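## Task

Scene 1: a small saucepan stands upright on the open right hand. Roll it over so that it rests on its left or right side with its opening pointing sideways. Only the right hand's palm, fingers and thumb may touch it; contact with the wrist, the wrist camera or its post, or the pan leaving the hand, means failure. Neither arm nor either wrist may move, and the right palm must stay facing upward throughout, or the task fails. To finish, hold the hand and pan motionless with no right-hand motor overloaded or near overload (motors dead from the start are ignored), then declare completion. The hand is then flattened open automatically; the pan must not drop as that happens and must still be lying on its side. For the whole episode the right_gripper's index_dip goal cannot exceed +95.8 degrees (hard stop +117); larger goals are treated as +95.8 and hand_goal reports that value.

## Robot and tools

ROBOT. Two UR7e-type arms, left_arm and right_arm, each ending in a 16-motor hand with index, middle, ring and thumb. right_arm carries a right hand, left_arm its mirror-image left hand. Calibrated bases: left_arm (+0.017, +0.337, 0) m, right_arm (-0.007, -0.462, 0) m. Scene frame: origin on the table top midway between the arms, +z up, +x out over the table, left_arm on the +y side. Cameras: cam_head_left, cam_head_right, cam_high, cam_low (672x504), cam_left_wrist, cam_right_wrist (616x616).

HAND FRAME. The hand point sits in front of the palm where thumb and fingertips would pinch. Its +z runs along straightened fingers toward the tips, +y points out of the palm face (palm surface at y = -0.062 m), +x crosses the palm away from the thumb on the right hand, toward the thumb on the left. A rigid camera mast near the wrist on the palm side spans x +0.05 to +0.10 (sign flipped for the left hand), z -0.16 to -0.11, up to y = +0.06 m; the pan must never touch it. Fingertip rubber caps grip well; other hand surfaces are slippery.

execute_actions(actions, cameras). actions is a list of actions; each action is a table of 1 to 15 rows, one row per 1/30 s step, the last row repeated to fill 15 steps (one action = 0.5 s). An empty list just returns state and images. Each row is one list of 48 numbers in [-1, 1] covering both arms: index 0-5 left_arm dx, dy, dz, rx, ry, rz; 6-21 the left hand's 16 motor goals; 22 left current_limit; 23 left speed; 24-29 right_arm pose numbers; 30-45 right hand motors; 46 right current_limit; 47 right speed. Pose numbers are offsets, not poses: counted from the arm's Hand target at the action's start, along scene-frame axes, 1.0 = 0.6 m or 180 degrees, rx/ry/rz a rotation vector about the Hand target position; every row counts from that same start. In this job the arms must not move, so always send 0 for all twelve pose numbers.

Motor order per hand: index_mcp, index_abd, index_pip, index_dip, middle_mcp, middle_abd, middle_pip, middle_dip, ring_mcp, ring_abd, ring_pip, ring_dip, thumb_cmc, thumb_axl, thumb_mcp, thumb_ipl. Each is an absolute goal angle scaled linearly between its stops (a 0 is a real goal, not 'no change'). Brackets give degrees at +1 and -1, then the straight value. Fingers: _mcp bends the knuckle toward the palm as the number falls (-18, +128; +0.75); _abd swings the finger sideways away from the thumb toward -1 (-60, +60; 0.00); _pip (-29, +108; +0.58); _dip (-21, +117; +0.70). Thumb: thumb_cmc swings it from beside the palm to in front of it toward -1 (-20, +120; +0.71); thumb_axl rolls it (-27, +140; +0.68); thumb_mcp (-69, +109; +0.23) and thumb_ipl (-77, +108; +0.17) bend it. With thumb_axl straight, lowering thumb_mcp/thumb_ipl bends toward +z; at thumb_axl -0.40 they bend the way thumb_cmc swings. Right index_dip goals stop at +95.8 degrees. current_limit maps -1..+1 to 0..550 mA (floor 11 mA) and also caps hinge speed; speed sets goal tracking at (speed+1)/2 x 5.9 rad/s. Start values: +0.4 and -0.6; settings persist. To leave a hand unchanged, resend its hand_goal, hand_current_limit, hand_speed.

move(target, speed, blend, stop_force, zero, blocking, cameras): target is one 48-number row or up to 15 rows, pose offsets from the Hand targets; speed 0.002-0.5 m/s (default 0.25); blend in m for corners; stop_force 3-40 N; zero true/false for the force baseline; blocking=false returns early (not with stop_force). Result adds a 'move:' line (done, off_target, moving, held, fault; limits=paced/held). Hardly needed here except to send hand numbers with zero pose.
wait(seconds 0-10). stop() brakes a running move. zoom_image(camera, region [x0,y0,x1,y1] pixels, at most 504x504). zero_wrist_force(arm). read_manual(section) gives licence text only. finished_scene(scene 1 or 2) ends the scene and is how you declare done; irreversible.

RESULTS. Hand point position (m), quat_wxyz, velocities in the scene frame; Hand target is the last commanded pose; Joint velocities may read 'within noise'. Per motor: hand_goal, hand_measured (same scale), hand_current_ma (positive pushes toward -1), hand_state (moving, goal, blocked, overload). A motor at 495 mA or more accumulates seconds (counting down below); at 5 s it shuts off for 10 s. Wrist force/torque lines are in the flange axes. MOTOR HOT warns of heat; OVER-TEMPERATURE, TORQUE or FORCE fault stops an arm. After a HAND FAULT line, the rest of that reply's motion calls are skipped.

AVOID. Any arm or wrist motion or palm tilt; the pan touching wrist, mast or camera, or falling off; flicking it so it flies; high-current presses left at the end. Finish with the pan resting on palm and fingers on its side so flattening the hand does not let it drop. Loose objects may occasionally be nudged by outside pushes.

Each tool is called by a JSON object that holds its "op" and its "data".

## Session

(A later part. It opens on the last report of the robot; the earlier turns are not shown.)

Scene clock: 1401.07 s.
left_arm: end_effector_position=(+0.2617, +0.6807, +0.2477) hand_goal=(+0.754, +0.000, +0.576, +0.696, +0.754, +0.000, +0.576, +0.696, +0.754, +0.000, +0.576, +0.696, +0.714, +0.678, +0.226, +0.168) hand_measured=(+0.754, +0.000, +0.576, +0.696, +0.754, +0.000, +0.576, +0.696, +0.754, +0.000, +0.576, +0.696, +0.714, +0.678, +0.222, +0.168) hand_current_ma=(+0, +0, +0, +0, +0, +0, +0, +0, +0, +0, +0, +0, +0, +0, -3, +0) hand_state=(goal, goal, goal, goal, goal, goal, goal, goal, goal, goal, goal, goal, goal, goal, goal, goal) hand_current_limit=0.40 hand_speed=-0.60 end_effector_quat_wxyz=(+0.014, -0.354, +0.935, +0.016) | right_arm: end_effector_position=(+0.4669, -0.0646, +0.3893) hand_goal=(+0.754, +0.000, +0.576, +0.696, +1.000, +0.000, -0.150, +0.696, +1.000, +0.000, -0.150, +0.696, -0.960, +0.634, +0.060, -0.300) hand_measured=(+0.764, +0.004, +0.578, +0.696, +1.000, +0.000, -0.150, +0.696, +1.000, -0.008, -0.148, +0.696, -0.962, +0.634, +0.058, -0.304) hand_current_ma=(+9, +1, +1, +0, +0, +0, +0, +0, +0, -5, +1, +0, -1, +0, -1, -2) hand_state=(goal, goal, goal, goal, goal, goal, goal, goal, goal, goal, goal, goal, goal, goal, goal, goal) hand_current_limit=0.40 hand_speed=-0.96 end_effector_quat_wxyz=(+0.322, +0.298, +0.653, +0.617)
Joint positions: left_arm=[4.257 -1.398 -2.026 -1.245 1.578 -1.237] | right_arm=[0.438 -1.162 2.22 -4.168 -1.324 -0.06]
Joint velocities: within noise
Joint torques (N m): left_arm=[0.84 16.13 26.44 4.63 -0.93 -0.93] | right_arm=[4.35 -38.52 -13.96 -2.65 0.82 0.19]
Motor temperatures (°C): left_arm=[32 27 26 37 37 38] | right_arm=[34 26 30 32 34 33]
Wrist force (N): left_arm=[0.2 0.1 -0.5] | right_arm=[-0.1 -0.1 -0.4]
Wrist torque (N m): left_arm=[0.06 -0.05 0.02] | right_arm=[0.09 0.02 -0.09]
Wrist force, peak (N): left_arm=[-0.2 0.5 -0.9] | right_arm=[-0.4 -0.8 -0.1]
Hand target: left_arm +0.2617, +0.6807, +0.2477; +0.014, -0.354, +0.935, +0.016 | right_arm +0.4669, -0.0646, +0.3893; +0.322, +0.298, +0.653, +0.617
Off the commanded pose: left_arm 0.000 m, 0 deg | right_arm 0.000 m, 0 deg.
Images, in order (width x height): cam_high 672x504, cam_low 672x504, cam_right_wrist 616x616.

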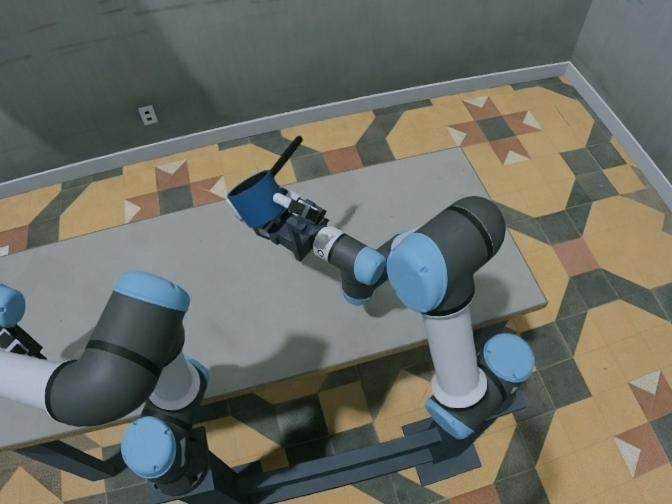

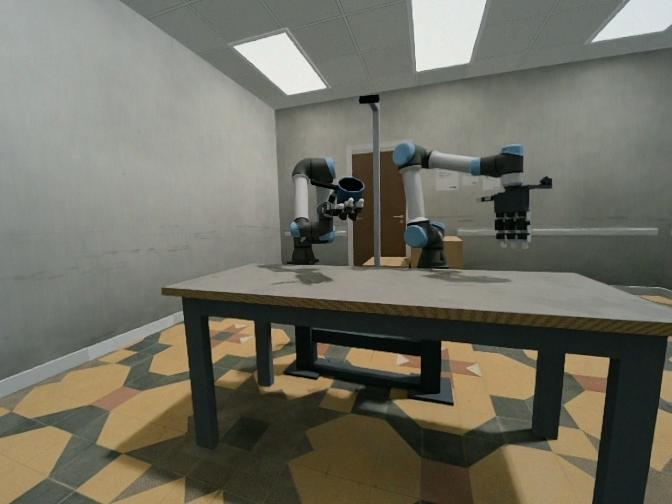

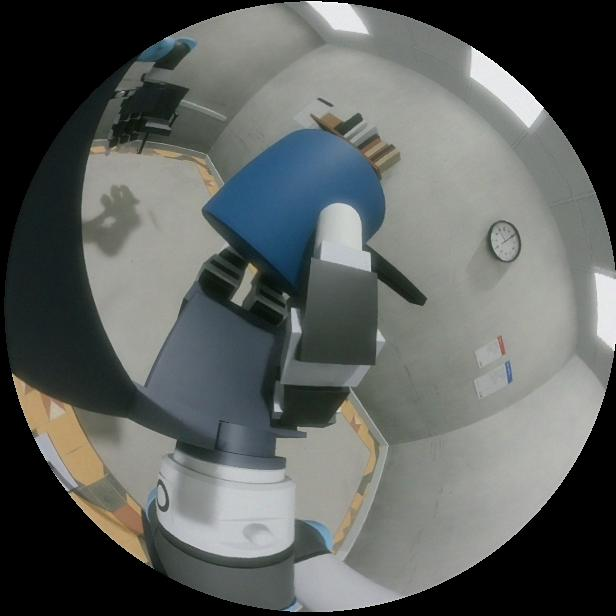

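{"op": "execute_actions", "data": {"actions": [[[0,0,0,0,0,0,0.754,0,0.576,0.696,0.754,0,0.576,0.696,0.754,0,0.576,0.696,0.714,0.678,0.226,0.168,0.4,-0.6,0,0,0,0,0,0,0.754,0,0.576,0.696,1.0,0,-0.15,0.696,1.0,0,-0.15,0.696,-0.96,0.634,0.03,-0.30,0.4,-0.96]],[[0,0,0,0,0,0,0.754,0,0.576,0.696,0.754,0,0.576,0.696,0.754,0,0.576,0.696,0.714,0.678,0.226,0.168,0.4,-0.6,0,0,0,0,0,0,0.754,0,0.576,0.696,1.0,0,-0.15,0.696,1.0,0,-0.15,0.696,-0.96,0.634,0.0,-0.294,0.4,-0.96]],[[0,0,0,0,0,0,0.754,0,0.576,0.696,0.754,0,0.576,0.696,0.754,0,0.576,0.696,0.714,0.678,0.226,0.168,0.4,-0.6,0,0,0,0,0,0,0.754,0,0.576,0.696,1.0,0,-0.15,0.696,1.0,0,-0.15,0.696,-0.96,0.643,-0.04,-0.24,0.4,-0.96]]], "cameras": ["cam_right_wrist"]}}

{"op": "zoom_image", "data": {"camera": "cam_right_wrist", "region": [140, 90, 450, 430]}}

Scene clock: 1420.87 s.
left_arm: end_effector_position=(+0.2617, +0.6807, +0.2477) hand_goal=(+0.754, +0.000, +0.576, +0.696, +0.754, +0.000, +0.576, +0.696, +0.754, +0.000, +0.576, +0.696, +0.714, +0.678, +0.226, +0.168) hand_measured=(+0.754, +0.000, +0.576, +0.696, +0.754, +0.000, +0.576, +0.696, +0.754, +0.000, +0.576, +0.696, +0.714, +0.678, +0.222, +0.168) hand_current_ma=(+0, +0, +0, +0, +0, +0, +0, +0, +0, +0, +0, +0, +0, +0, -3, +0) hand_state=(goal, goal, goal, goal, goal, goal, goal, goal, goal, goal, goal, goal, goal, goal, goal, goal) hand_current_limit=0.40 hand_speed=-0.60 end_effector_quat_wxyz=(+0.014, -0.354, +0.935, +0.016) | right_arm: end_effector_position=(+0.4669, -0.0646, +0.3893) hand_goal=(+0.754, +0.000, +0.576, +0.696, +1.000, +0.000, -0.150, +0.696, +1.000, +0.000, -0.150, +0.696, -0.960, +0.644, -0.040, -0.240) hand_measured=(+0.764, +0.004, +0.578, +0.696, +1.000, +0.000, -0.150, +0.696, +1.000, -0.008, -0.146, +0.696, -0.950, +0.648, +0.000, -0.232) hand_current_ma=(+9, +1, +1, +0, +0, +0, +0, +0, +0, -5, +2, +0, +9, +3, +93, +8) hand_state=(goal, goal, goal, goal, goal, goal, goal, goal, goal, goal, goal, goal, goal, goal, blocked, goal) hand_current_limit=0.40 hand_speed=-0.96 end_effector_quat_wxyz=(+0.322, +0.298, +0.653, +0.617)
Joint positions: left_arm=[4.257 -1.398 -2.026 -1.245 1.578 -1.237] | right_arm=[0.438 -1.162 2.22 -4.168 -1.324 -0.06]
Joint velocities: within noise
Joint torques (N m): left_arm=[1.61 15.29 26.46 4.5 -1 -1.18] | right_arm=[3.31 -38.05 -13.63 -2.71 0.71 0.21]
Motor temperatures (°C): left_arm=[32 27 26 37 37 37] | right_arm=[34 26 30 32 34 33]
Wrist force (N): left_arm=[-0.1 0.4 -0.3] | right_arm=[0.3 -0.6 -0.4]
Wrist torque (N m): left_arm=[0.07 -0.02 -0.01] | right_arm=[0.04 -0.03 -0.06]
Wrist force, peak (N): left_arm=[-0.2 0.3 -0.9] | right_arm=[0.2 -0.8 -0.6]
Hand target: left_arm +0.2617, +0.6807, +0.2477; +0.014, -0.354, +0.935, +0.016 | right_arm +0.4669, -0.0646, +0.3893; +0.322, +0.298, +0.653, +0.617
Off the commanded pose: left_arm 0.000 m, 0 deg | right_arm 0.000 m, 0 deg.
Images, in order (width x height): cam_right_wrist 616x616.

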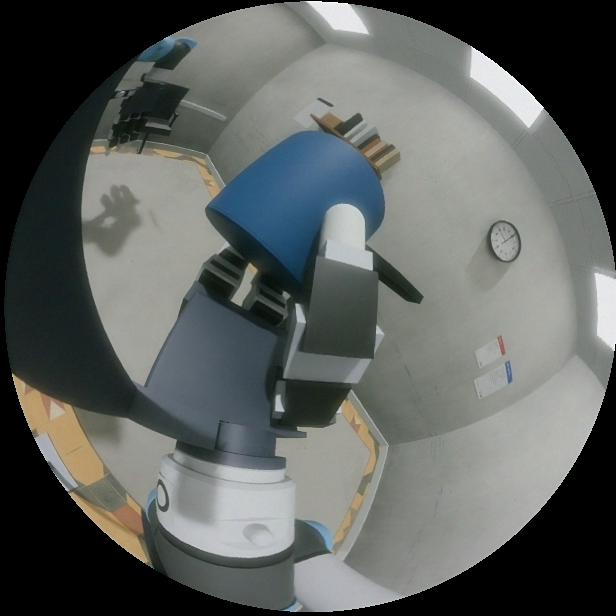

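Scaled by 1.482 from the camera's 616x616 image, which has a finer 880x880 frame.

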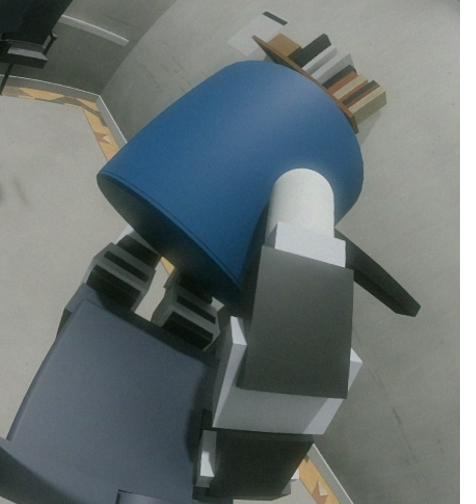

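{"op": "execute_actions", "data": {"actions": [[[0,0,0,0,0,0,0.754,0,0.576,0.696,0.754,0,0.576,0.696,0.754,0,0.576,0.696,0.714,0.678,0.226,0.168,0.4,-0.6,0,0,0,0,0,0,0.754,0,0.576,0.696,1.0,0,-0.15,0.696,1.0,0,-0.15,0.696,-0.96,0.65,-0.07,-0.19,0.4,-0.96]],[[0,0,0,0,0,0,0.754,0,0.576,0.696,0.754,0,0.576,0.696,0.754,0,0.576,0.696,0.714,0.678,0.226,0.168,0.4,-0.6,0,0,0,0,0,0,0.754,0,0.576,0.696,1.0,0,-0.15,0.696,1.0,0,-0.15,0.696,-0.96,0.655,-0.10,-0.14,0.4,-0.96]],[[0,0,0,0,0,0,0.754,0,0.576,0.696,0.754,0,0.576,0.696,0.754,0,0.576,0.696,0.714,0.678,0.226,0.168,0.4,-0.6,0,0,0,0,0,0,0.754,0,0.576,0.696,1.0,0,-0.15,0.696,1.0,0,-0.15,0.696,-0.96,0.66,-0.13,-0.09,0.4,-0.96]]], "cameras": ["cam_right_wrist"]}}

{"op": "zoom_image", "data": {"camera": "cam_right_wrist", "region": [140, 90, 450, 430]}}

Scene clock: 1430.17 s.
left_arm: end_effector_position=(+0.2617, +0.6807, +0.2477) hand_goal=(+0.754, +0.000, +0.576, +0.696, +0.754, +0.000, +0.576, +0.696, +0.754, +0.000, +0.576, +0.696, +0.714, +0.678, +0.226, +0.168) hand_measured=(+0.754, +0.000, +0.576, +0.696, +0.754, +0.000, +0.576, +0.696, +0.754, +0.000, +0.576, +0.696, +0.714, +0.678, +0.222, +0.168) hand_current_ma=(+0, +0, +0, +0, +0, +0, +0, +0, +0, +0, +0, +0, +0, +0, -3, +0) hand_state=(goal, goal, goal, goal, goal, goal, goal, goal, goal, goal, goal, goal, goal, goal, goal, goal) hand_current_limit=0.40 hand_speed=-0.60 end_effector_quat_wxyz=(+0.014, -0.354, +0.935, +0.016) | right_arm: end_effector_position=(+0.4669, -0.0646, +0.3893) hand_goal=(+0.754, +0.000, +0.576, +0.696, +1.000, +0.000, -0.150, +0.696, +1.000, +0.000, -0.150, +0.696, -0.960, +0.660, -0.130, -0.090) hand_measured=(+0.764, +0.004, +0.578, +0.696, +1.000, +0.000, -0.150, +0.696, +1.000, -0.008, -0.146, +0.696, -0.944, +0.666, -0.098, -0.084) hand_current_ma=(+9, +1, +1, +0, +0, +0, +0, +0, +0, -5, +2, +0, +15, +6, +70, +5) hand_state=(goal, goal, goal, goal, goal, goal, goal, goal, goal, goal, goal, goal, goal, goal, blocked, goal) hand_current_limit=0.40 hand_speed=-0.96 end_effector_quat_wxyz=(+0.322, +0.298, +0.653, +0.617)
Joint positions: left_arm=[4.257 -1.398 -2.026 -1.245 1.578 -1.237] | right_arm=[0.438 -1.162 2.22 -4.168 -1.324 -0.06]
Joint velocities: within noise
Joint torques (N m): left_arm=[1.56 16.18 26.67 4.56 -1.04 -1.18] | right_arm=[5.13 -39.05 -13.89 -2.77 0.83 0.32]
Motor temperatures (°C): left_arm=[32 27 26 37 37 37] | right_arm=[34 26 30 32 34 32]
Wrist force (N): left_arm=[-0.2 0.0 -0.5] | right_arm=[0.2 -0.4 -0.3]
Wrist torque (N m): left_arm=[0.04 -0.01 -0.01] | right_arm=[0.06 -0.02 -0.06]
Wrist force, peak (N): left_arm=[-0.1 0.3 -0.9] | right_arm=[0.1 -0.9 -0.3]
Hand target: left_arm +0.2617, +0.6807, +0.2477; +0.014, -0.354, +0.935, +0.016 | right_arm +0.4669, -0.0646, +0.3893; +0.322, +0.298, +0.653, +0.617
Off the commanded pose: left_arm 0.000 m, 0 deg | right_arm 0.000 m, 0 deg.
Images, in order (width x height): cam_right_wrist 616x616.

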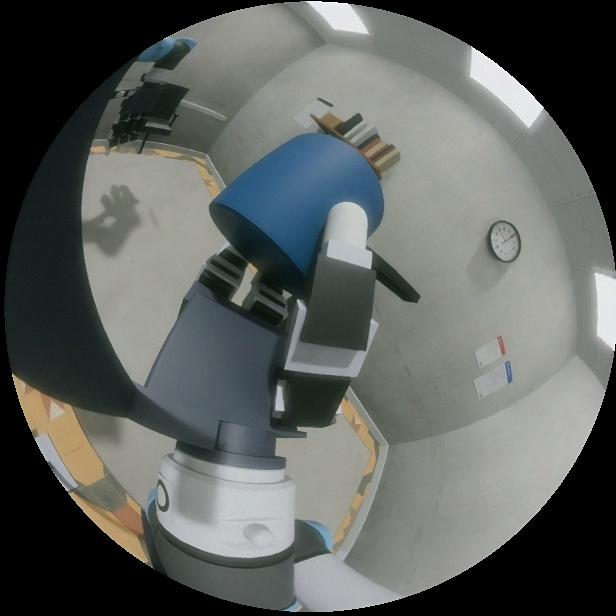

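Scaled by 1.482 from the camera's 616x616 image, which has a finer 880x880 frame.

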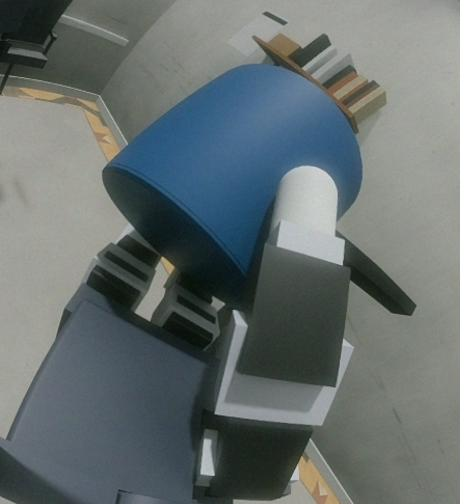

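{"op": "execute_actions", "data": {"actions": [[[0,0,0,0,0,0,0.754,0,0.576,0.696,0.754,0,0.576,0.696,0.754,0,0.576,0.696,0.714,0.678,0.226,0.168,0.4,-0.6,0,0,0,0,0,0,0.754,0,0.576,0.696,1.0,0,-0.15,0.696,1.0,0,-0.15,0.696,-0.96,0.663,-0.16,-0.04,0.4,-0.96]],[[0,0,0,0,0,0,0.754,0,0.576,0.696,0.754,0,0.576,0.696,0.754,0,0.576,0.696,0.714,0.678,0.226,0.168,0.4,-0.6,0,0,0,0,0,0,0.754,0,0.576,0.696,1.0,0,-0.15,0.696,1.0,0,-0.15,0.696,-0.96,0.665,-0.19,0.0,0.4,-0.96]],[[0,0,0,0,0,0,0.754,0,0.576,0.696,0.754,0,0.576,0.696,0.754,0,0.576,0.696,0.714,0.678,0.226,0.168,0.4,-0.6,0,0,0,0,0,0,0.754,0,0.576,0.696,1.0,0,-0.15,0.696,1.0,0,-0.15,0.696,-0.96,0.667,-0.21,0.03,0.4,-0.96]]], "cameras": ["cam_right_wrist", "cam_low"]}}

{"op": "zoom_image", "data": {"camera": "cam_right_wrist", "region": [140, 90, 450, 430]}}

{"op": "zoom_image", "data": {"camera": "cam_low", "region": [300, 160, 380, 230]}}

Scene clock: 1448.13 s.
left_arm: end_effector_position=(+0.2617, +0.6807, +0.2477) hand_goal=(+0.754, +0.000, +0.576, +0.696, +0.754, +0.000, +0.576, +0.696, +0.754, +0.000, +0.576, +0.696, +0.714, +0.678, +0.226, +0.168) hand_measured=(+0.754, +0.000, +0.576, +0.696, +0.754, +0.000, +0.576, +0.696, +0.754, +0.000, +0.576, +0.696, +0.714, +0.678, +0.222, +0.168) hand_current_ma=(+0, +0, +0, +0, +0, +0, +0, +0, +0, +0, +0, +0, +0, +0, -3, +0) hand_state=(goal, goal, goal, goal, goal, goal, goal, goal, goal, goal, goal, goal, goal, goal, goal, goal) hand_current_limit=0.40 hand_speed=-0.60 end_effector_quat_wxyz=(+0.014, -0.354, +0.935, +0.016) | right_arm: end_effector_position=(+0.4669, -0.0646, +0.3893) hand_goal=(+0.754, +0.000, +0.576, +0.696, +1.000, +0.000, -0.150, +0.696, +1.000, +0.000, -0.150, +0.696, -0.960, +0.668, -0.210, +0.030) hand_measured=(+0.764, +0.004, +0.578, +0.696, +1.000, +0.000, -0.150, +0.696, +1.000, -0.008, -0.146, +0.696, -0.944, +0.676, -0.174, +0.038) hand_current_ma=(+9, +1, +1, +0, +0, +0, +0, +0, +0, -5, +2, +0, +17, +7, +84, +7) hand_state=(goal, goal, goal, goal, goal, goal, goal, goal, goal, goal, goal, goal, goal, goal, blocked, goal) hand_current_limit=0.40 hand_speed=-0.96 end_effector_quat_wxyz=(+0.322, +0.298, +0.653, +0.617)
Joint positions: left_arm=[4.257 -1.398 -2.026 -1.245 1.578 -1.237] | right_arm=[0.438 -1.162 2.22 -4.168 -1.324 -0.06]
Joint velocities: within noise
Joint torques (N m): left_arm=[1.63 15.78 26.49 4.52 -1.06 -1] | right_arm=[4.1 -38.84 -14.96 -2.96 0.79 0.43]
Motor temperatures (°C): left_arm=[32 27 26 37 37 37] | right_arm=[34 26 30 32 34 32]
Wrist force (N): left_arm=[0.0 0.0 -0.6] | right_arm=[-0.1 -0.4 0.1]
Wrist torque (N m): left_arm=[0.05 -0.03 0.00] | right_arm=[0.05 0.02 -0.08]
Wrist force, peak (N): left_arm=[0.0 0.4 -0.9] | right_arm=[0.0 -1.0 0.0]
Hand target: left_arm +0.2617, +0.6807, +0.2477; +0.014, -0.354, +0.935, +0.016 | right_arm +0.4669, -0.0646, +0.3893; +0.322, +0.298, +0.653, +0.617
Off the commanded pose: left_arm 0.000 m, 0 deg | right_arm 0.000 m, 0 deg.
Images, in order (width x height): cam_low 672x504, cam_right_wrist 616x616.

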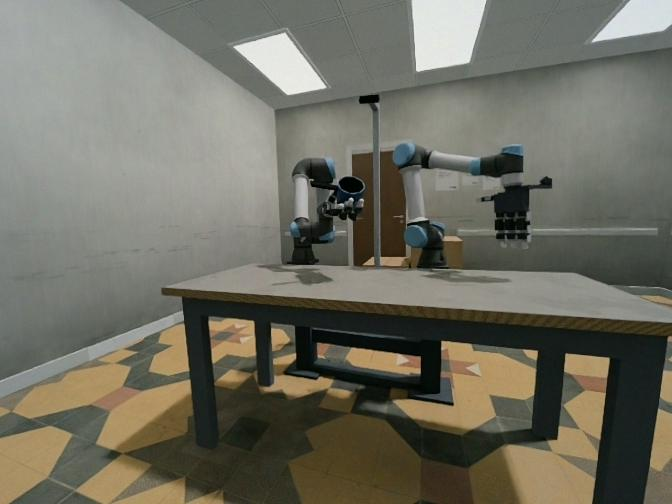

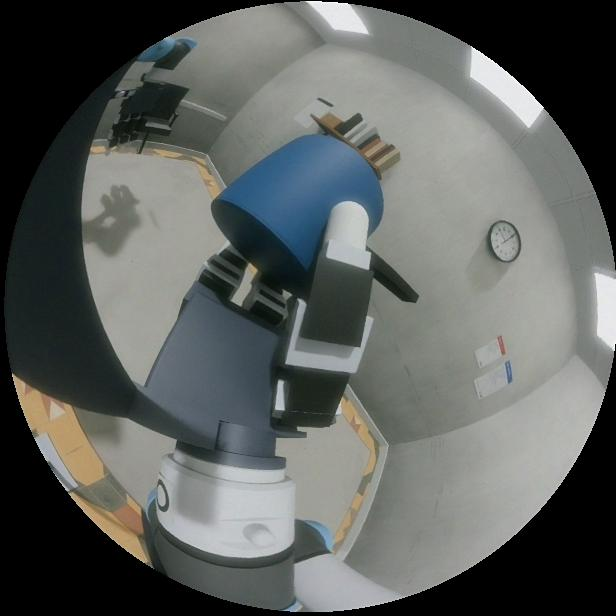

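Scaled by 1.482 from the camera's 616x616 image, which has a finer 880x880 frame.

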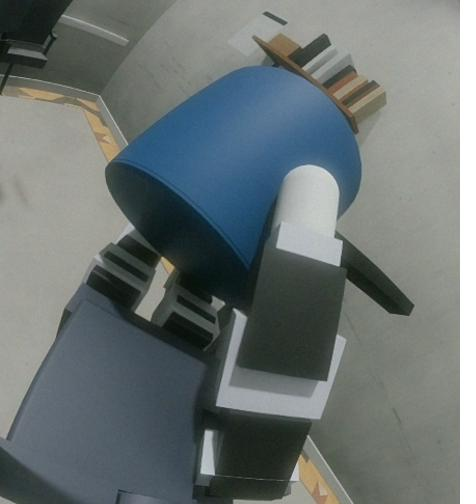

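Scaled by 6.300 from the camera's 672x504 image, which has a finer 960x720 frame.

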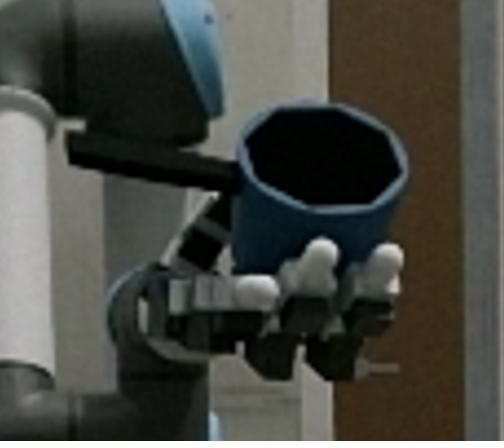

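{"op": "zoom_image", "data": {"camera": "cam_right_wrist", "region": [190, 180, 330, 310]}}

{"op": "zoom_image", "data": {"camera": "cam_low", "region": [325, 170, 375, 225]}}

Scaled by 3.600 from the camera's 616x616 image, which has a finer 880x880 frame.

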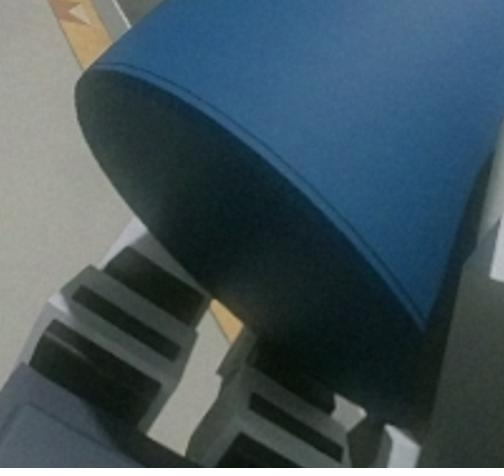

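Scaled by 9.164 from the camera's 672x504 image, which has a finer 960x720 frame.

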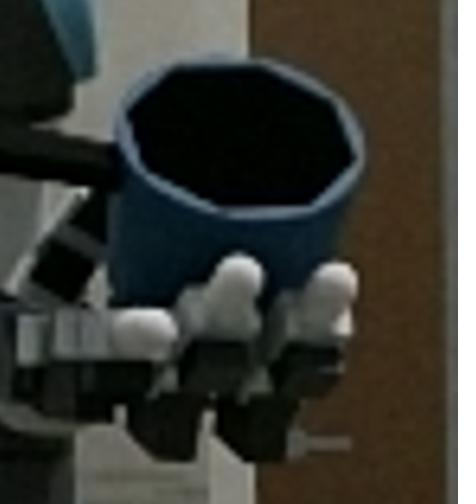

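{"op": "execute_actions", "data": {"actions": [[[0,0,0,0,0,0,0.754,0,0.576,0.696,0.754,0,0.576,0.696,0.754,0,0.576,0.696,0.714,0.678,0.226,0.168,0.4,-0.6,0,0,0,0,0,0,0.754,0,0.576,0.696,1.0,0,-0.15,0.696,1.0,0,-0.15,0.696,-0.96,0.67,-0.24,0.06,0.4,-0.96]],[[0,0,0,0,0,0,0.754,0,0.576,0.696,0.754,0,0.576,0.696,0.754,0,0.576,0.696,0.714,0.678,0.226,0.168,0.4,-0.6,0,0,0,0,0,0,0.754,0,0.576,0.696,1.0,0,-0.15,0.696,1.0,0,-0.15,0.696,-0.96,0.67,-0.27,0.08,0.4,-0.96]]], "cameras": ["cam_right_wrist"]}}

{"op": "zoom_image", "data": {"camera": "cam_right_wrist", "region": [190, 180, 330, 310]}}

Scene clock: 1562.47 s.
left_arm: end_effector_position=(+0.2617, +0.6807, +0.2477) hand_goal=(+0.754, +0.000, +0.576, +0.696, +0.754, +0.000, +0.576, +0.696, +0.754, +0.000, +0.576, +0.696, +0.714, +0.678, +0.226, +0.168) hand_measured=(+0.754, +0.000, +0.576, +0.696, +0.754, +0.000, +0.576, +0.696, +0.754, +0.000, +0.576, +0.696, +0.714, +0.678, +0.222, +0.168) hand_current_ma=(+0, +0, +0, +0, +0, +0, +0, +0, +0, +0, +0, +0, +0, +0, -3, +0) hand_state=(goal, goal, goal, goal, goal, goal, goal, goal, goal, goal, goal, goal, goal, goal, goal, goal) hand_current_limit=0.40 hand_speed=-0.60 end_effector_quat_wxyz=(+0.014, -0.354, +0.935, +0.016) | right_arm: end_effector_position=(+0.4669, -0.0646, +0.3893) hand_goal=(+0.754, +0.000, +0.576, +0.696, +1.000, +0.000, -0.150, +0.696, +1.000, +0.000, -0.150, +0.696, -0.960, +0.670, -0.270, +0.080) hand_measured=(+0.764, +0.004, +0.578, +0.696, +1.000, +0.000, -0.150, +0.696, +1.000, -0.008, -0.146, +0.696, -0.940, +0.680, -0.210, +0.094) hand_current_ma=(+9, +1, +1, +0, +0, +0, +0, +0, +0, -5, +2, +0, +22, +10, +175, +19) hand_state=(goal, goal, goal, goal, goal, goal, goal, goal, goal, goal, goal, goal, goal, goal, blocked, goal) hand_current_limit=0.40 hand_speed=-0.96 end_effector_quat_wxyz=(+0.322, +0.298, +0.653, +0.617)
Joint positions: left_arm=[4.257 -1.398 -2.026 -1.245 1.578 -1.237] | right_arm=[0.438 -1.162 2.22 -4.168 -1.324 -0.06]
Joint velocities: within noise
Joint torques (N m): left_arm=[-0.52 14.45 26.17 4.54 -1.5 -0.92] | right_arm=[2.01 -41.69 -15.69 -3.2 0.54 0.19]
Motor temperatures (°C): left_arm=[31 27 26 37 37 37] | right_arm=[33 26 29 32 34 32]
Wrist force (N): left_arm=[0.0 0.2 -0.5] | right_arm=[0.1 -0.4 0.2]
Wrist torque (N m): left_arm=[0.06 -0.03 -0.01] | right_arm=[0.03 -0.01 -0.08]
Wrist force, peak (N): left_arm=[0.0 0.3 -1.0] | right_arm=[0.4 -1.0 0.1]
Hand target: left_arm +0.2617, +0.6807, +0.2477; +0.014, -0.354, +0.935, +0.016 | right_arm +0.4669, -0.0646, +0.3893; +0.322, +0.298, +0.653, +0.617
Off the commanded pose: left_arm 0.000 m, 0 deg | right_arm 0.000 m, 0 deg.
Images, in order (width x height): cam_right_wrist 616x616.

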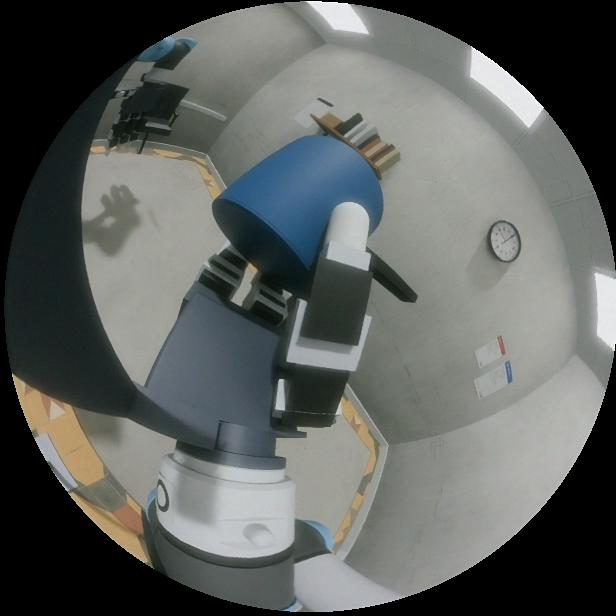

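Scaled by 3.600 from the camera's 616x616 image, which has a finer 880x880 frame.

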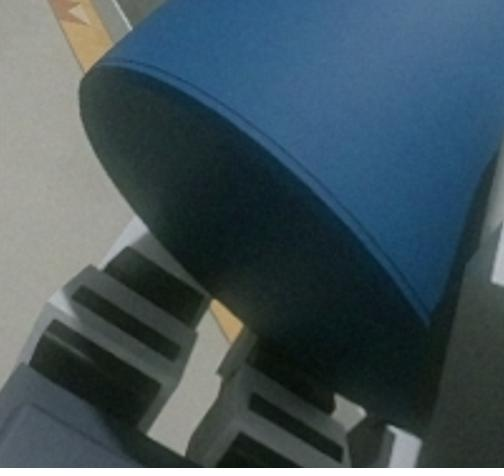

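{"op": "execute_actions", "data": {"actions": [[[0,0,0,0,0,0,0.754,0,0.576,0.696,0.754,0,0.576,0.696,0.754,0,0.576,0.696,0.714,0.678,0.226,0.168,0.4,-0.6,0,0,0,0,0,0,0.754,0,0.576,0.696,1.0,0,-0.15,0.696,1.0,0,-0.15,0.696,-0.93,0.67,-0.28,0.09,0.4,-0.97]],[[0,0,0,0,0,0,0.754,0,0.576,0.696,0.754,0,0.576,0.696,0.754,0,0.576,0.696,0.714,0.678,0.226,0.168,0.4,-0.6,0,0,0,0,0,0,0.754,0,0.576,0.696,1.0,0,-0.15,0.696,1.0,0,-0.15,0.696,-0.90,0.67,-0.285,0.10,0.4,-0.97]]], "cameras": ["cam_right_wrist"]}}

{"op": "zoom_image", "data": {"camera": "cam_right_wrist", "region": [190, 180, 330, 310]}}

Scene clock: 1602.93 s.
left_arm: end_effector_position=(+0.2617, +0.6807, +0.2477) hand_goal=(+0.754, +0.000, +0.576, +0.696, +0.754, +0.000, +0.576, +0.696, +0.754, +0.000, +0.576, +0.696, +0.714, +0.678, +0.226, +0.168) hand_measured=(+0.754, +0.000, +0.576, +0.696, +0.754, +0.000, +0.576, +0.696, +0.754, +0.000, +0.576, +0.696, +0.714, +0.678, +0.222, +0.168) hand_current_ma=(+0, +0, +0, +0, +0, +0, +0, +0, +0, +0, +0, +0, +0, +0, -3, +0) hand_state=(goal, goal, goal, goal, goal, goal, goal, goal, goal, goal, goal, goal, goal, goal, goal, goal) hand_current_limit=0.40 hand_speed=-0.60 end_effector_quat_wxyz=(+0.014, -0.354, +0.935, +0.016) | right_arm: end_effector_position=(+0.4669, -0.0646, +0.3893) hand_goal=(+0.754, +0.000, +0.576, +0.696, +1.000, +0.000, -0.150, +0.696, +1.000, +0.000, -0.150, +0.696, -0.900, +0.670, -0.284, +0.100) hand_measured=(+0.764, +0.004, +0.578, +0.696, +1.000, +0.000, -0.150, +0.696, +1.000, -0.008, -0.146, +0.696, -0.890, +0.680, -0.244, +0.110) hand_current_ma=(+9, +1, +1, +0, +0, +0, +0, +0, +0, -5, +2, +0, +9, +10, +93, +11) hand_state=(goal, goal, goal, goal, goal, goal, goal, goal, goal, goal, goal, goal, goal, goal, blocked, goal) hand_current_limit=0.40 hand_speed=-0.97 end_effector_quat_wxyz=(+0.322, +0.298, +0.653, +0.617)
Joint positions: left_arm=[4.257 -1.398 -2.026 -1.245 1.578 -1.237] | right_arm=[0.438 -1.162 2.22 -4.168 -1.324 -0.06]
Joint velocities: within noise
Joint torques (N m): left_arm=[0.47 14.79 26.47 4.41 -1.72 -0.84] | right_arm=[0.25 -42.81 -16.8 -3.26 0.74 0.16]
Motor temperatures (°C): left_arm=[31 27 26 37 37 37] | right_arm=[33 26 29 32 34 32]
Wrist force (N): left_arm=[-0.2 0.1 -0.5] | right_arm=[0.2 -0.2 -0.1]
Wrist torque (N m): left_arm=[0.06 0.00 -0.02] | right_arm=[0.08 -0.02 -0.05]
Wrist force, peak (N): left_arm=[-0.3 0.4 -0.8] | right_arm=[0.0 -1.0 -0.2]
Hand target: left_arm +0.2617, +0.6807, +0.2477; +0.014, -0.354, +0.935, +0.016 | right_arm +0.4669, -0.0646, +0.3893; +0.322, +0.298, +0.653, +0.617
Off the commanded pose: left_arm 0.000 m, 0 deg | right_arm 0.000 m, 0 deg.
Images, in order (width x height): cam_right_wrist 616x616.

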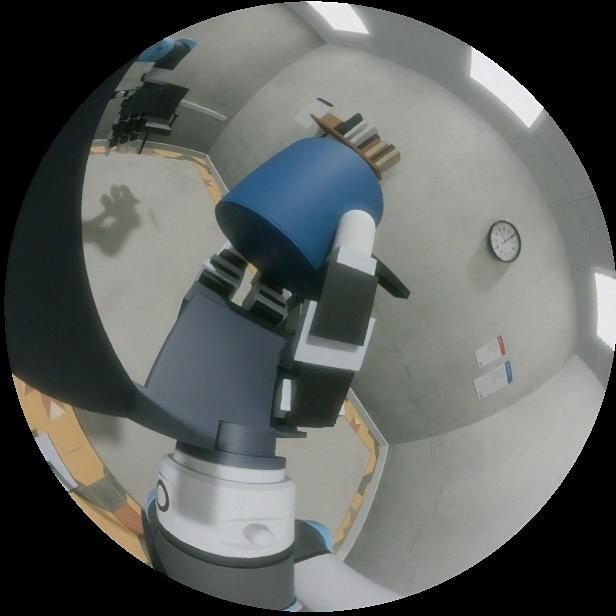

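Scaled by 3.600 from the camera's 616x616 image, which has a finer 880x880 frame.

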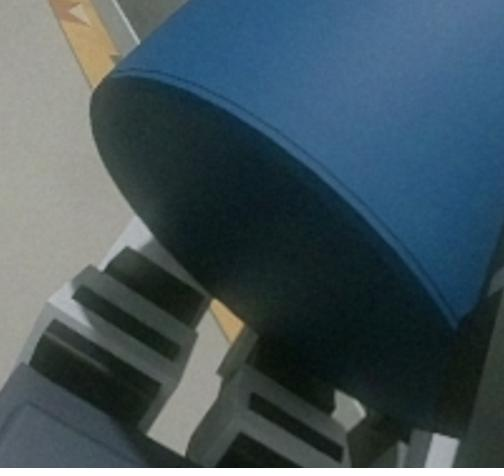

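{"op": "execute_actions", "data": {"actions": [[[0,0,0,0,0,0,0.754,0,0.576,0.696,0.754,0,0.576,0.696,0.754,0,0.576,0.696,0.714,0.678,0.226,0.168,0.4,-0.6,0,0,0,0,0,0,0.754,0,0.576,0.696,1.0,0,-0.15,0.696,1.0,0,-0.15,0.696,-0.87,0.67,-0.295,0.11,0.4,-0.97]],[[0,0,0,0,0,0,0.754,0,0.576,0.696,0.754,0,0.576,0.696,0.754,0,0.576,0.696,0.714,0.678,0.226,0.168,0.4,-0.6,0,0,0,0,0,0,0.754,0,0.576,0.696,1.0,0,-0.15,0.696,1.0,0,-0.15,0.696,-0.845,0.67,-0.31,0.12,0.4,-0.97]]], "cameras": ["cam_right_wrist"]}}

{"op": "zoom_image", "data": {"camera": "cam_right_wrist", "region": [190, 180, 330, 310]}}

Scene clock: 1613.03 s.
left_arm: end_effector_position=(+0.2617, +0.6807, +0.2477) hand_goal=(+0.754, +0.000, +0.576, +0.696, +0.754, +0.000, +0.576, +0.696, +0.754, +0.000, +0.576, +0.696, +0.714, +0.678, +0.226, +0.168) hand_measured=(+0.754, +0.000, +0.576, +0.696, +0.754, +0.000, +0.576, +0.696, +0.754, +0.000, +0.576, +0.696, +0.714, +0.678, +0.222, +0.168) hand_current_ma=(+0, +0, +0, +0, +0, +0, +0, +0, +0, +0, +0, +0, +0, +0, -3, +0) hand_state=(goal, goal, goal, goal, goal, goal, goal, goal, goal, goal, goal, goal, goal, goal, goal, goal) hand_current_limit=0.40 hand_speed=-0.60 end_effector_quat_wxyz=(+0.014, -0.354, +0.935, +0.016) | right_arm: end_effector_position=(+0.4669, -0.0646, +0.3893) hand_goal=(+0.754, +0.000, +0.576, +0.696, +1.000, +0.000, -0.150, +0.696, +1.000, +0.000, -0.150, +0.696, -0.844, +0.670, -0.310, +0.120) hand_measured=(+0.764, +0.004, +0.578, +0.696, +1.000, +0.002, -0.148, +0.696, +1.000, -0.004, -0.146, +0.696, -0.838, +0.680, -0.278, +0.126) hand_current_ma=(+9, +1, +1, +0, +0, +0, +1, +0, +0, -2, +2, +0, +5, +10, +70, +7) hand_state=(goal, goal, goal, goal, goal, goal, goal, goal, goal, goal, goal, goal, goal, goal, blocked, goal) hand_current_limit=0.40 hand_speed=-0.97 end_effector_quat_wxyz=(+0.322, +0.298, +0.653, +0.617)
Joint positions: left_arm=[4.257 -1.398 -2.026 -1.245 1.578 -1.237] | right_arm=[0.438 -1.162 2.22 -4.168 -1.324 -0.06]
Joint velocities: within noise
Joint torques (N m): left_arm=[0.92 15.44 25.92 4.48 -1.87 -0.94] | right_arm=[1.53 -42.73 -15.89 -3.32 0.65 0.1]
Motor temperatures (°C): left_arm=[31 27 26 37 37 37] | right_arm=[33 26 29 32 34 32]
Wrist force (N): left_arm=[0.1 0.2 -0.7] | right_arm=[0.1 -0.5 0.0]
Wrist torque (N m): left_arm=[0.09 -0.04 0.00] | right_arm=[0.04 -0.01 -0.05]
Wrist force, peak (N): left_arm=[-0.2 0.3 -0.8] | right_arm=[-0.1 -0.9 -0.1]
Hand target: left_arm +0.2617, +0.6807, +0.2477; +0.014, -0.354, +0.935, +0.016 | right_arm +0.4669, -0.0646, +0.3893; +0.322, +0.298, +0.653, +0.617
Off the commanded pose: left_arm 0.000 m, 0 deg | right_arm 0.000 m, 0 deg.
Images, in order (width x height): cam_right_wrist 616x616.

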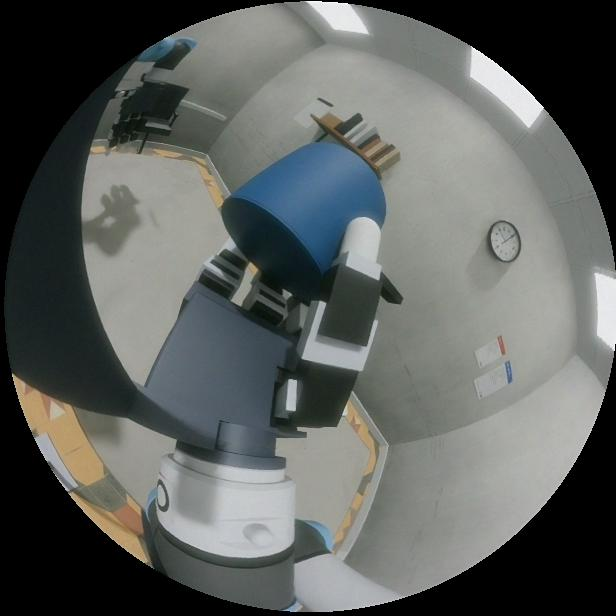

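Scaled by 3.600 from the camera's 616x616 image, which has a finer 880x880 frame.

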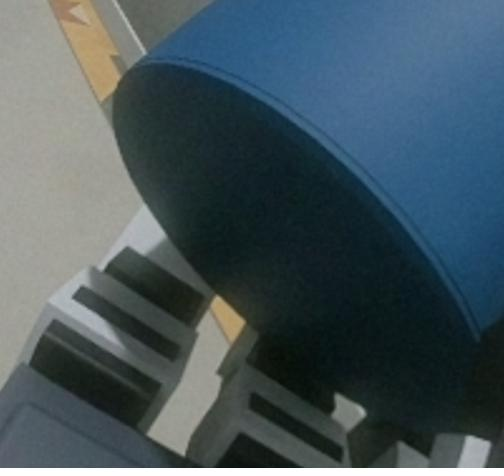

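{"op": "execute_actions", "data": {"actions": [[[0,0,0,0,0,0,0.754,0,0.576,0.696,0.754,0,0.576,0.696,0.754,0,0.576,0.696,0.714,0.678,0.226,0.168,0.4,-0.6,0,0,0,0,0,0,0.754,0,0.576,0.696,1.0,0,-0.15,0.696,1.0,0,-0.15,0.696,-0.835,0.67,-0.33,0.12,0.4,-0.97]],[[0,0,0,0,0,0,0.754,0,0.576,0.696,0.754,0,0.576,0.696,0.754,0,0.576,0.696,0.714,0.678,0.226,0.168,0.4,-0.6,0,0,0,0,0,0,0.754,0,0.576,0.696,1.0,0,-0.15,0.696,1.0,0,-0.15,0.696,-0.82,0.67,-0.34,0.12,0.4,-0.97]]], "cameras": ["cam_right_wrist", "cam_high"]}}

{"op": "zoom_image", "data": {"camera": "cam_right_wrist", "region": [190, 180, 330, 310]}}

{"op": "zoom_image", "data": {"camera": "cam_high", "region": [210, 120, 350, 260]}}

Scene clock: 1629.87 s.
left_arm: end_effector_position=(+0.2617, +0.6807, +0.2477) hand_goal=(+0.754, +0.000, +0.576, +0.696, +0.754, +0.000, +0.576, +0.696, +0.754, +0.000, +0.576, +0.696, +0.714, +0.678, +0.226, +0.168) hand_measured=(+0.754, +0.000, +0.576, +0.696, +0.754, +0.000, +0.576, +0.696, +0.754, +0.000, +0.576, +0.696, +0.714, +0.678, +0.222, +0.168) hand_current_ma=(+0, +0, +0, +0, +0, +0, +0, +0, +0, +0, +0, +0, +0, +0, -3, +0) hand_state=(goal, goal, goal, goal, goal, goal, goal, goal, goal, goal, goal, goal, goal, goal, goal, goal) hand_current_limit=0.40 hand_speed=-0.60 end_effector_quat_wxyz=(+0.014, -0.354, +0.935, +0.016) | right_arm: end_effector_position=(+0.4669, -0.0646, +0.3893) hand_goal=(+0.754, +0.000, +0.576, +0.696, +1.000, +0.000, -0.150, +0.696, +1.000, +0.000, -0.150, +0.696, -0.820, +0.670, -0.340, +0.120) hand_measured=(+0.764, +0.004, +0.578, +0.696, +1.000, +0.002, -0.146, +0.696, +1.000, -0.004, -0.146, +0.696, -0.808, +0.680, -0.294, +0.130) hand_current_ma=(+9, +1, +1, +0, +0, +0, +1, +0, +0, -2, +2, +0, +9, +10, +117, +13) hand_state=(goal, goal, goal, goal, goal, goal, goal, goal, goal, goal, goal, goal, goal, goal, blocked, goal) hand_current_limit=0.40 hand_speed=-0.97 end_effector_quat_wxyz=(+0.322, +0.298, +0.653, +0.617)
Joint positions: left_arm=[4.257 -1.398 -2.026 -1.245 1.578 -1.237] | right_arm=[0.438 -1.162 2.22 -4.168 -1.324 -0.06]
Joint velocities: within noise
Joint torques (N m): left_arm=[0.28 14.5 26.09 4.61 -1.92 -0.86] | right_arm=[0.22 -42.67 -17.29 -3.45 0.69 0.16]
Motor temperatures (°C): left_arm=[31 26 26 37 37 37] | right_arm=[33 26 29 32 34 32]
Wrist force (N): left_arm=[0.0 0.1 -0.7] | right_arm=[0.0 -0.1 -0.2]
Wrist torque (N m): left_arm=[0.07 -0.03 0.01] | right_arm=[0.11 0.00 -0.03]
Wrist force, peak (N): left_arm=[0.0 0.4 -0.9] | right_arm=[-0.2 -0.7 -0.5]
Hand target: left_arm +0.2617, +0.6807, +0.2477; +0.014, -0.354, +0.935, +0.016 | right_arm +0.4669, -0.0646, +0.3893; +0.322, +0.298, +0.653, +0.617
Off the commanded pose: left_arm 0.000 m, 0 deg | right_arm 0.000 m, 0 deg.
Images, in order (width x height): cam_high 672x504, cam_right_wrist 616x616.

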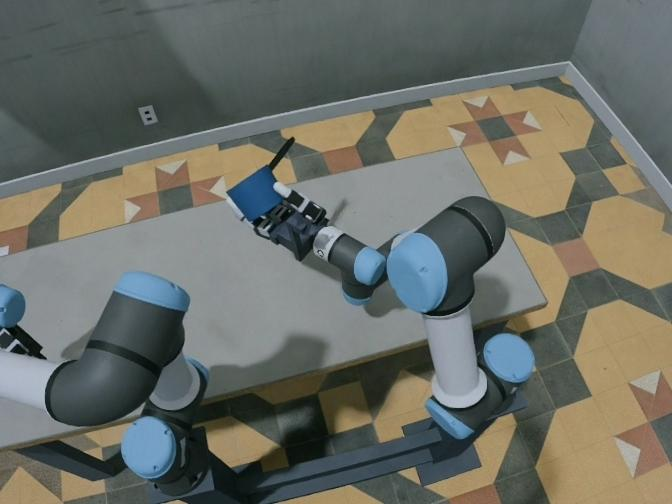

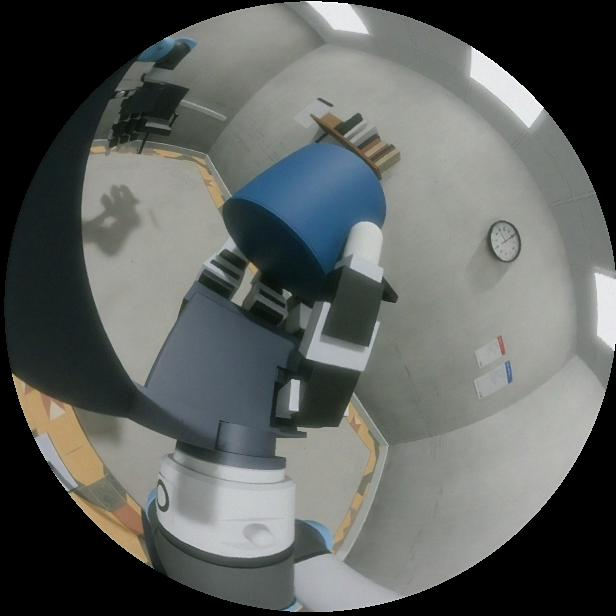

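Scaled by 3.600 from the camera's 616x616 image, which has a finer 880x880 frame.

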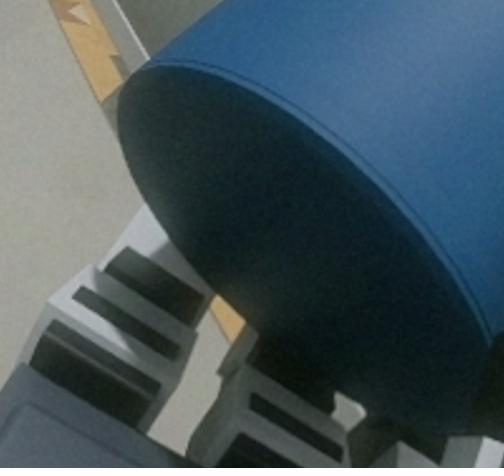

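Scaled by 3.600 from the camera's 672x504 image, which has a finer 960x720 frame.

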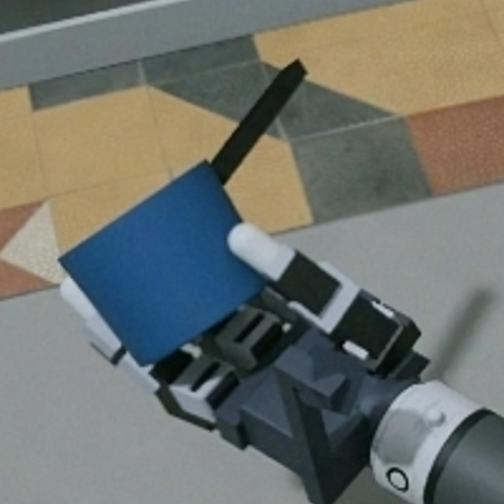

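{"op": "execute_actions", "data": {"actions": [[[0,0,0,0,0,0,0.754,0,0.576,0.696,0.754,0,0.576,0.696,0.754,0,0.576,0.696,0.714,0.678,0.226,0.168,0.4,-0.6,0,0,0,0,0,0,0.754,0,0.576,0.696,1.0,0,-0.15,0.696,1.0,0,-0.15,0.696,-0.82,0.67,-0.28,0.12,0.4,-0.97]]], "cameras": ["cam_right_wrist"]}}

{"op": "zoom_image", "data": {"camera": "cam_right_wrist", "region": [190, 180, 330, 310]}}

Scene clock: 1645.53 s.
left_arm: end_effector_position=(+0.2617, +0.6807, +0.2477) hand_goal=(+0.754, +0.000, +0.576, +0.696, +0.754, +0.000, +0.576, +0.696, +0.754, +0.000, +0.576, +0.696, +0.714, +0.678, +0.226, +0.168) hand_measured=(+0.754, +0.000, +0.576, +0.696, +0.754, +0.000, +0.576, +0.696, +0.754, +0.000, +0.576, +0.696, +0.714, +0.678, +0.222, +0.168) hand_current_ma=(+0, +0, +0, +0, +0, +0, +0, +0, +0, +0, +0, +0, +0, +0, -3, +0) hand_state=(goal, goal, goal, goal, goal, goal, goal, goal, goal, goal, goal, goal, goal, goal, goal, goal) hand_current_limit=0.40 hand_speed=-0.60 end_effector_quat_wxyz=(+0.014, -0.354, +0.935, +0.016) | right_arm: end_effector_position=(+0.4669, -0.0646, +0.3893) hand_goal=(+0.754, +0.000, +0.576, +0.696, +1.000, +0.000, -0.150, +0.696, +1.000, +0.000, -0.150, +0.696, -0.820, +0.670, -0.280, +0.120) hand_measured=(+0.764, +0.004, +0.578, +0.696, +1.000, +0.002, -0.146, +0.696, +1.000, -0.004, -0.146, +0.696, -0.808, +0.680, -0.292, +0.130) hand_current_ma=(+9, +1, +1, +0, +0, +0, +1, +0, +0, -2, +2, +0, +9, +10, +10, +13) hand_state=(goal, goal, goal, goal, goal, goal, goal, goal, goal, goal, goal, goal, goal, goal, moving, goal) hand_current_limit=0.40 hand_speed=-0.97 end_effector_quat_wxyz=(+0.322, +0.298, +0.653, +0.617)
Joint positions: left_arm=[4.257 -1.398 -2.026 -1.245 1.578 -1.237] | right_arm=[0.438 -1.162 2.22 -4.168 -1.324 -0.06]
Joint velocities: within noise
Joint torques (N m): left_arm=[-0.11 14.57 25.85 4.56 -1.8 -0.75] | right_arm=[-0.28 -43.9 -16.45 -3.46 0.5 0.26]
Motor temperatures (°C): left_arm=[31 26 26 37 37 37] | right_arm=[33 26 29 32 34 32]
Wrist force (N): left_arm=[-0.2 0.3 -0.7] | right_arm=[0.1 -0.7 -0.1]
Wrist torque (N m): left_arm=[0.11 -0.01 -0.02] | right_arm=[0.04 -0.01 -0.05]
Wrist force, peak (N): left_arm=[-0.4 0.4 -0.7] | right_arm=[0.2 -0.9 0.0]
Hand target: left_arm +0.2617, +0.6807, +0.2477; +0.014, -0.354, +0.935, +0.016 | right_arm +0.4669, -0.0646, +0.3893; +0.322, +0.298, +0.653, +0.617
Off the commanded pose: left_arm 0.000 m, 0 deg | right_arm 0.000 m, 0 deg.
Images, in order (width x height): cam_right_wrist 616x616.

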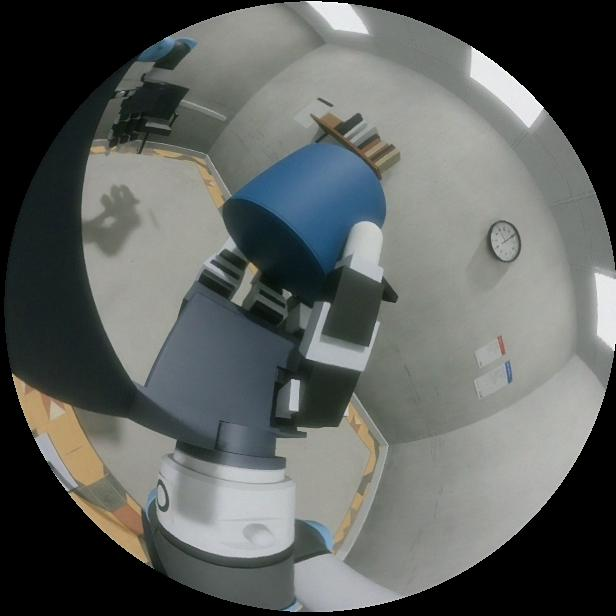

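Scaled by 3.600 from the camera's 616x616 image, which has a finer 880x880 frame.

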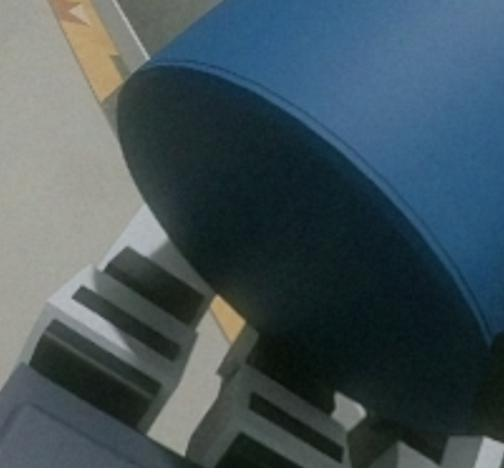

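{"op": "execute_actions", "data": {"actions": [[[0,0,0,0,0,0,0.754,0,0.576,0.696,0.754,0,0.576,0.696,0.754,0,0.576,0.696,0.714,0.678,0.226,0.168,0.4,-0.6,0,0,0,0,0,0,0.754,0,0.576,0.696,1.0,0,-0.15,0.696,1.0,0,-0.15,0.696,-0.82,0.67,-0.27,0.12,0.4,-0.97]]], "cameras": ["cam_right_wrist"]}}

{"op": "zoom_image", "data": {"camera": "cam_right_wrist", "region": [190, 180, 330, 310]}}

Scene clock: 1650.43 s.
left_arm: end_effector_position=(+0.2617, +0.6807, +0.2477) hand_goal=(+0.754, +0.000, +0.576, +0.696, +0.754, +0.000, +0.576, +0.696, +0.754, +0.000, +0.576, +0.696, +0.714, +0.678, +0.226, +0.168) hand_measured=(+0.754, +0.000, +0.576, +0.696, +0.754, +0.000, +0.576, +0.696, +0.754, +0.000, +0.576, +0.696, +0.714, +0.678, +0.222, +0.168) hand_current_ma=(+0, +0, +0, +0, +0, +0, +0, +0, +0, +0, +0, +0, +0, +0, -3, +0) hand_state=(goal, goal, goal, goal, goal, goal, goal, goal, goal, goal, goal, goal, goal, goal, goal, goal) hand_current_limit=0.40 hand_speed=-0.60 end_effector_quat_wxyz=(+0.014, -0.354, +0.935, +0.016) | right_arm: end_effector_position=(+0.4669, -0.0646, +0.3893) hand_goal=(+0.754, +0.000, +0.576, +0.696, +1.000, +0.000, -0.150, +0.696, +1.000, +0.000, -0.150, +0.696, -0.820, +0.670, -0.270, +0.120) hand_measured=(+0.764, +0.004, +0.578, +0.696, +1.000, +0.002, -0.140, +0.698, +1.000, -0.004, -0.146, +0.696, -0.820, +0.670, -0.276, +0.122) hand_current_ma=(+9, +1, +1, +0, +0, +0, +7, +1, +0, -2, +2, +0, +0, +0, -5, +0) hand_state=(goal, goal, goal, goal, goal, goal, goal, goal, goal, goal, goal, goal, goal, goal, goal, goal) hand_current_limit=0.40 hand_speed=-0.97 end_effector_quat_wxyz=(+0.322, +0.298, +0.653, +0.617)
Joint positions: left_arm=[4.257 -1.398 -2.026 -1.245 1.578 -1.237] | right_arm=[0.438 -1.162 2.22 -4.168 -1.324 -0.06]
Joint velocities: within noise
Joint torques (N m): left_arm=[0.37 14.39 26.03 4.69 -1.9 -0.93] | right_arm=[-0.57 -43.53 -17.21 -3.35 0.57 0.3]
Motor temperatures (°C): left_arm=[31 26 26 37 37 37] | right_arm=[33 26 29 32 34 32]
Wrist force (N): left_arm=[0.0 0.3 -0.5] | right_arm=[0.2 -0.2 -0.1]
Wrist torque (N m): left_arm=[0.08 -0.03 0.00] | right_arm=[0.10 -0.02 -0.01]
Wrist force, peak (N): left_arm=[-0.3 0.5 -0.8] | right_arm=[0.0 -0.9 -0.1]
Hand target: left_arm +0.2617, +0.6807, +0.2477; +0.014, -0.354, +0.935, +0.016 | right_arm +0.4669, -0.0646, +0.3893; +0.322, +0.298, +0.653, +0.617
Off the commanded pose: left_arm 0.000 m, 0 deg | right_arm 0.000 m, 0 deg.
Images, in order (width x height): cam_right_wrist 616x616.

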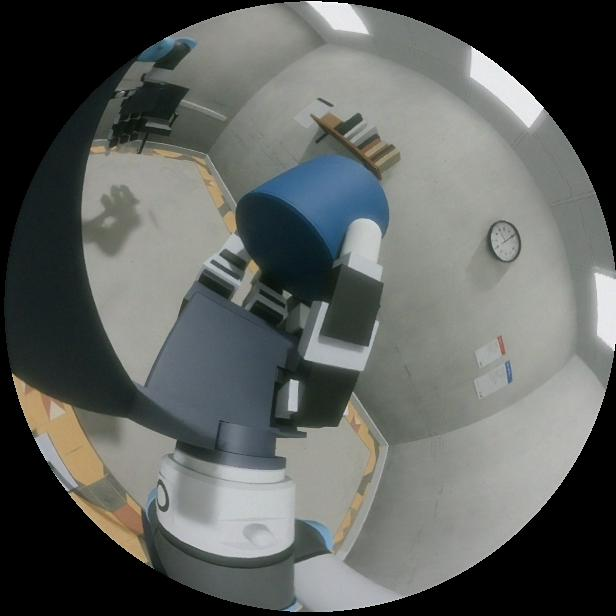

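Scaled by 3.600 from the camera's 616x616 image, which has a finer 880x880 frame.

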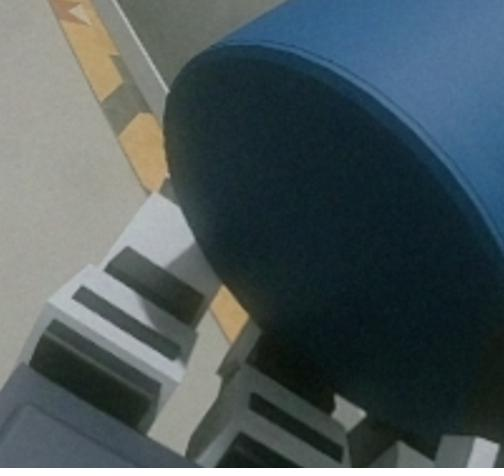

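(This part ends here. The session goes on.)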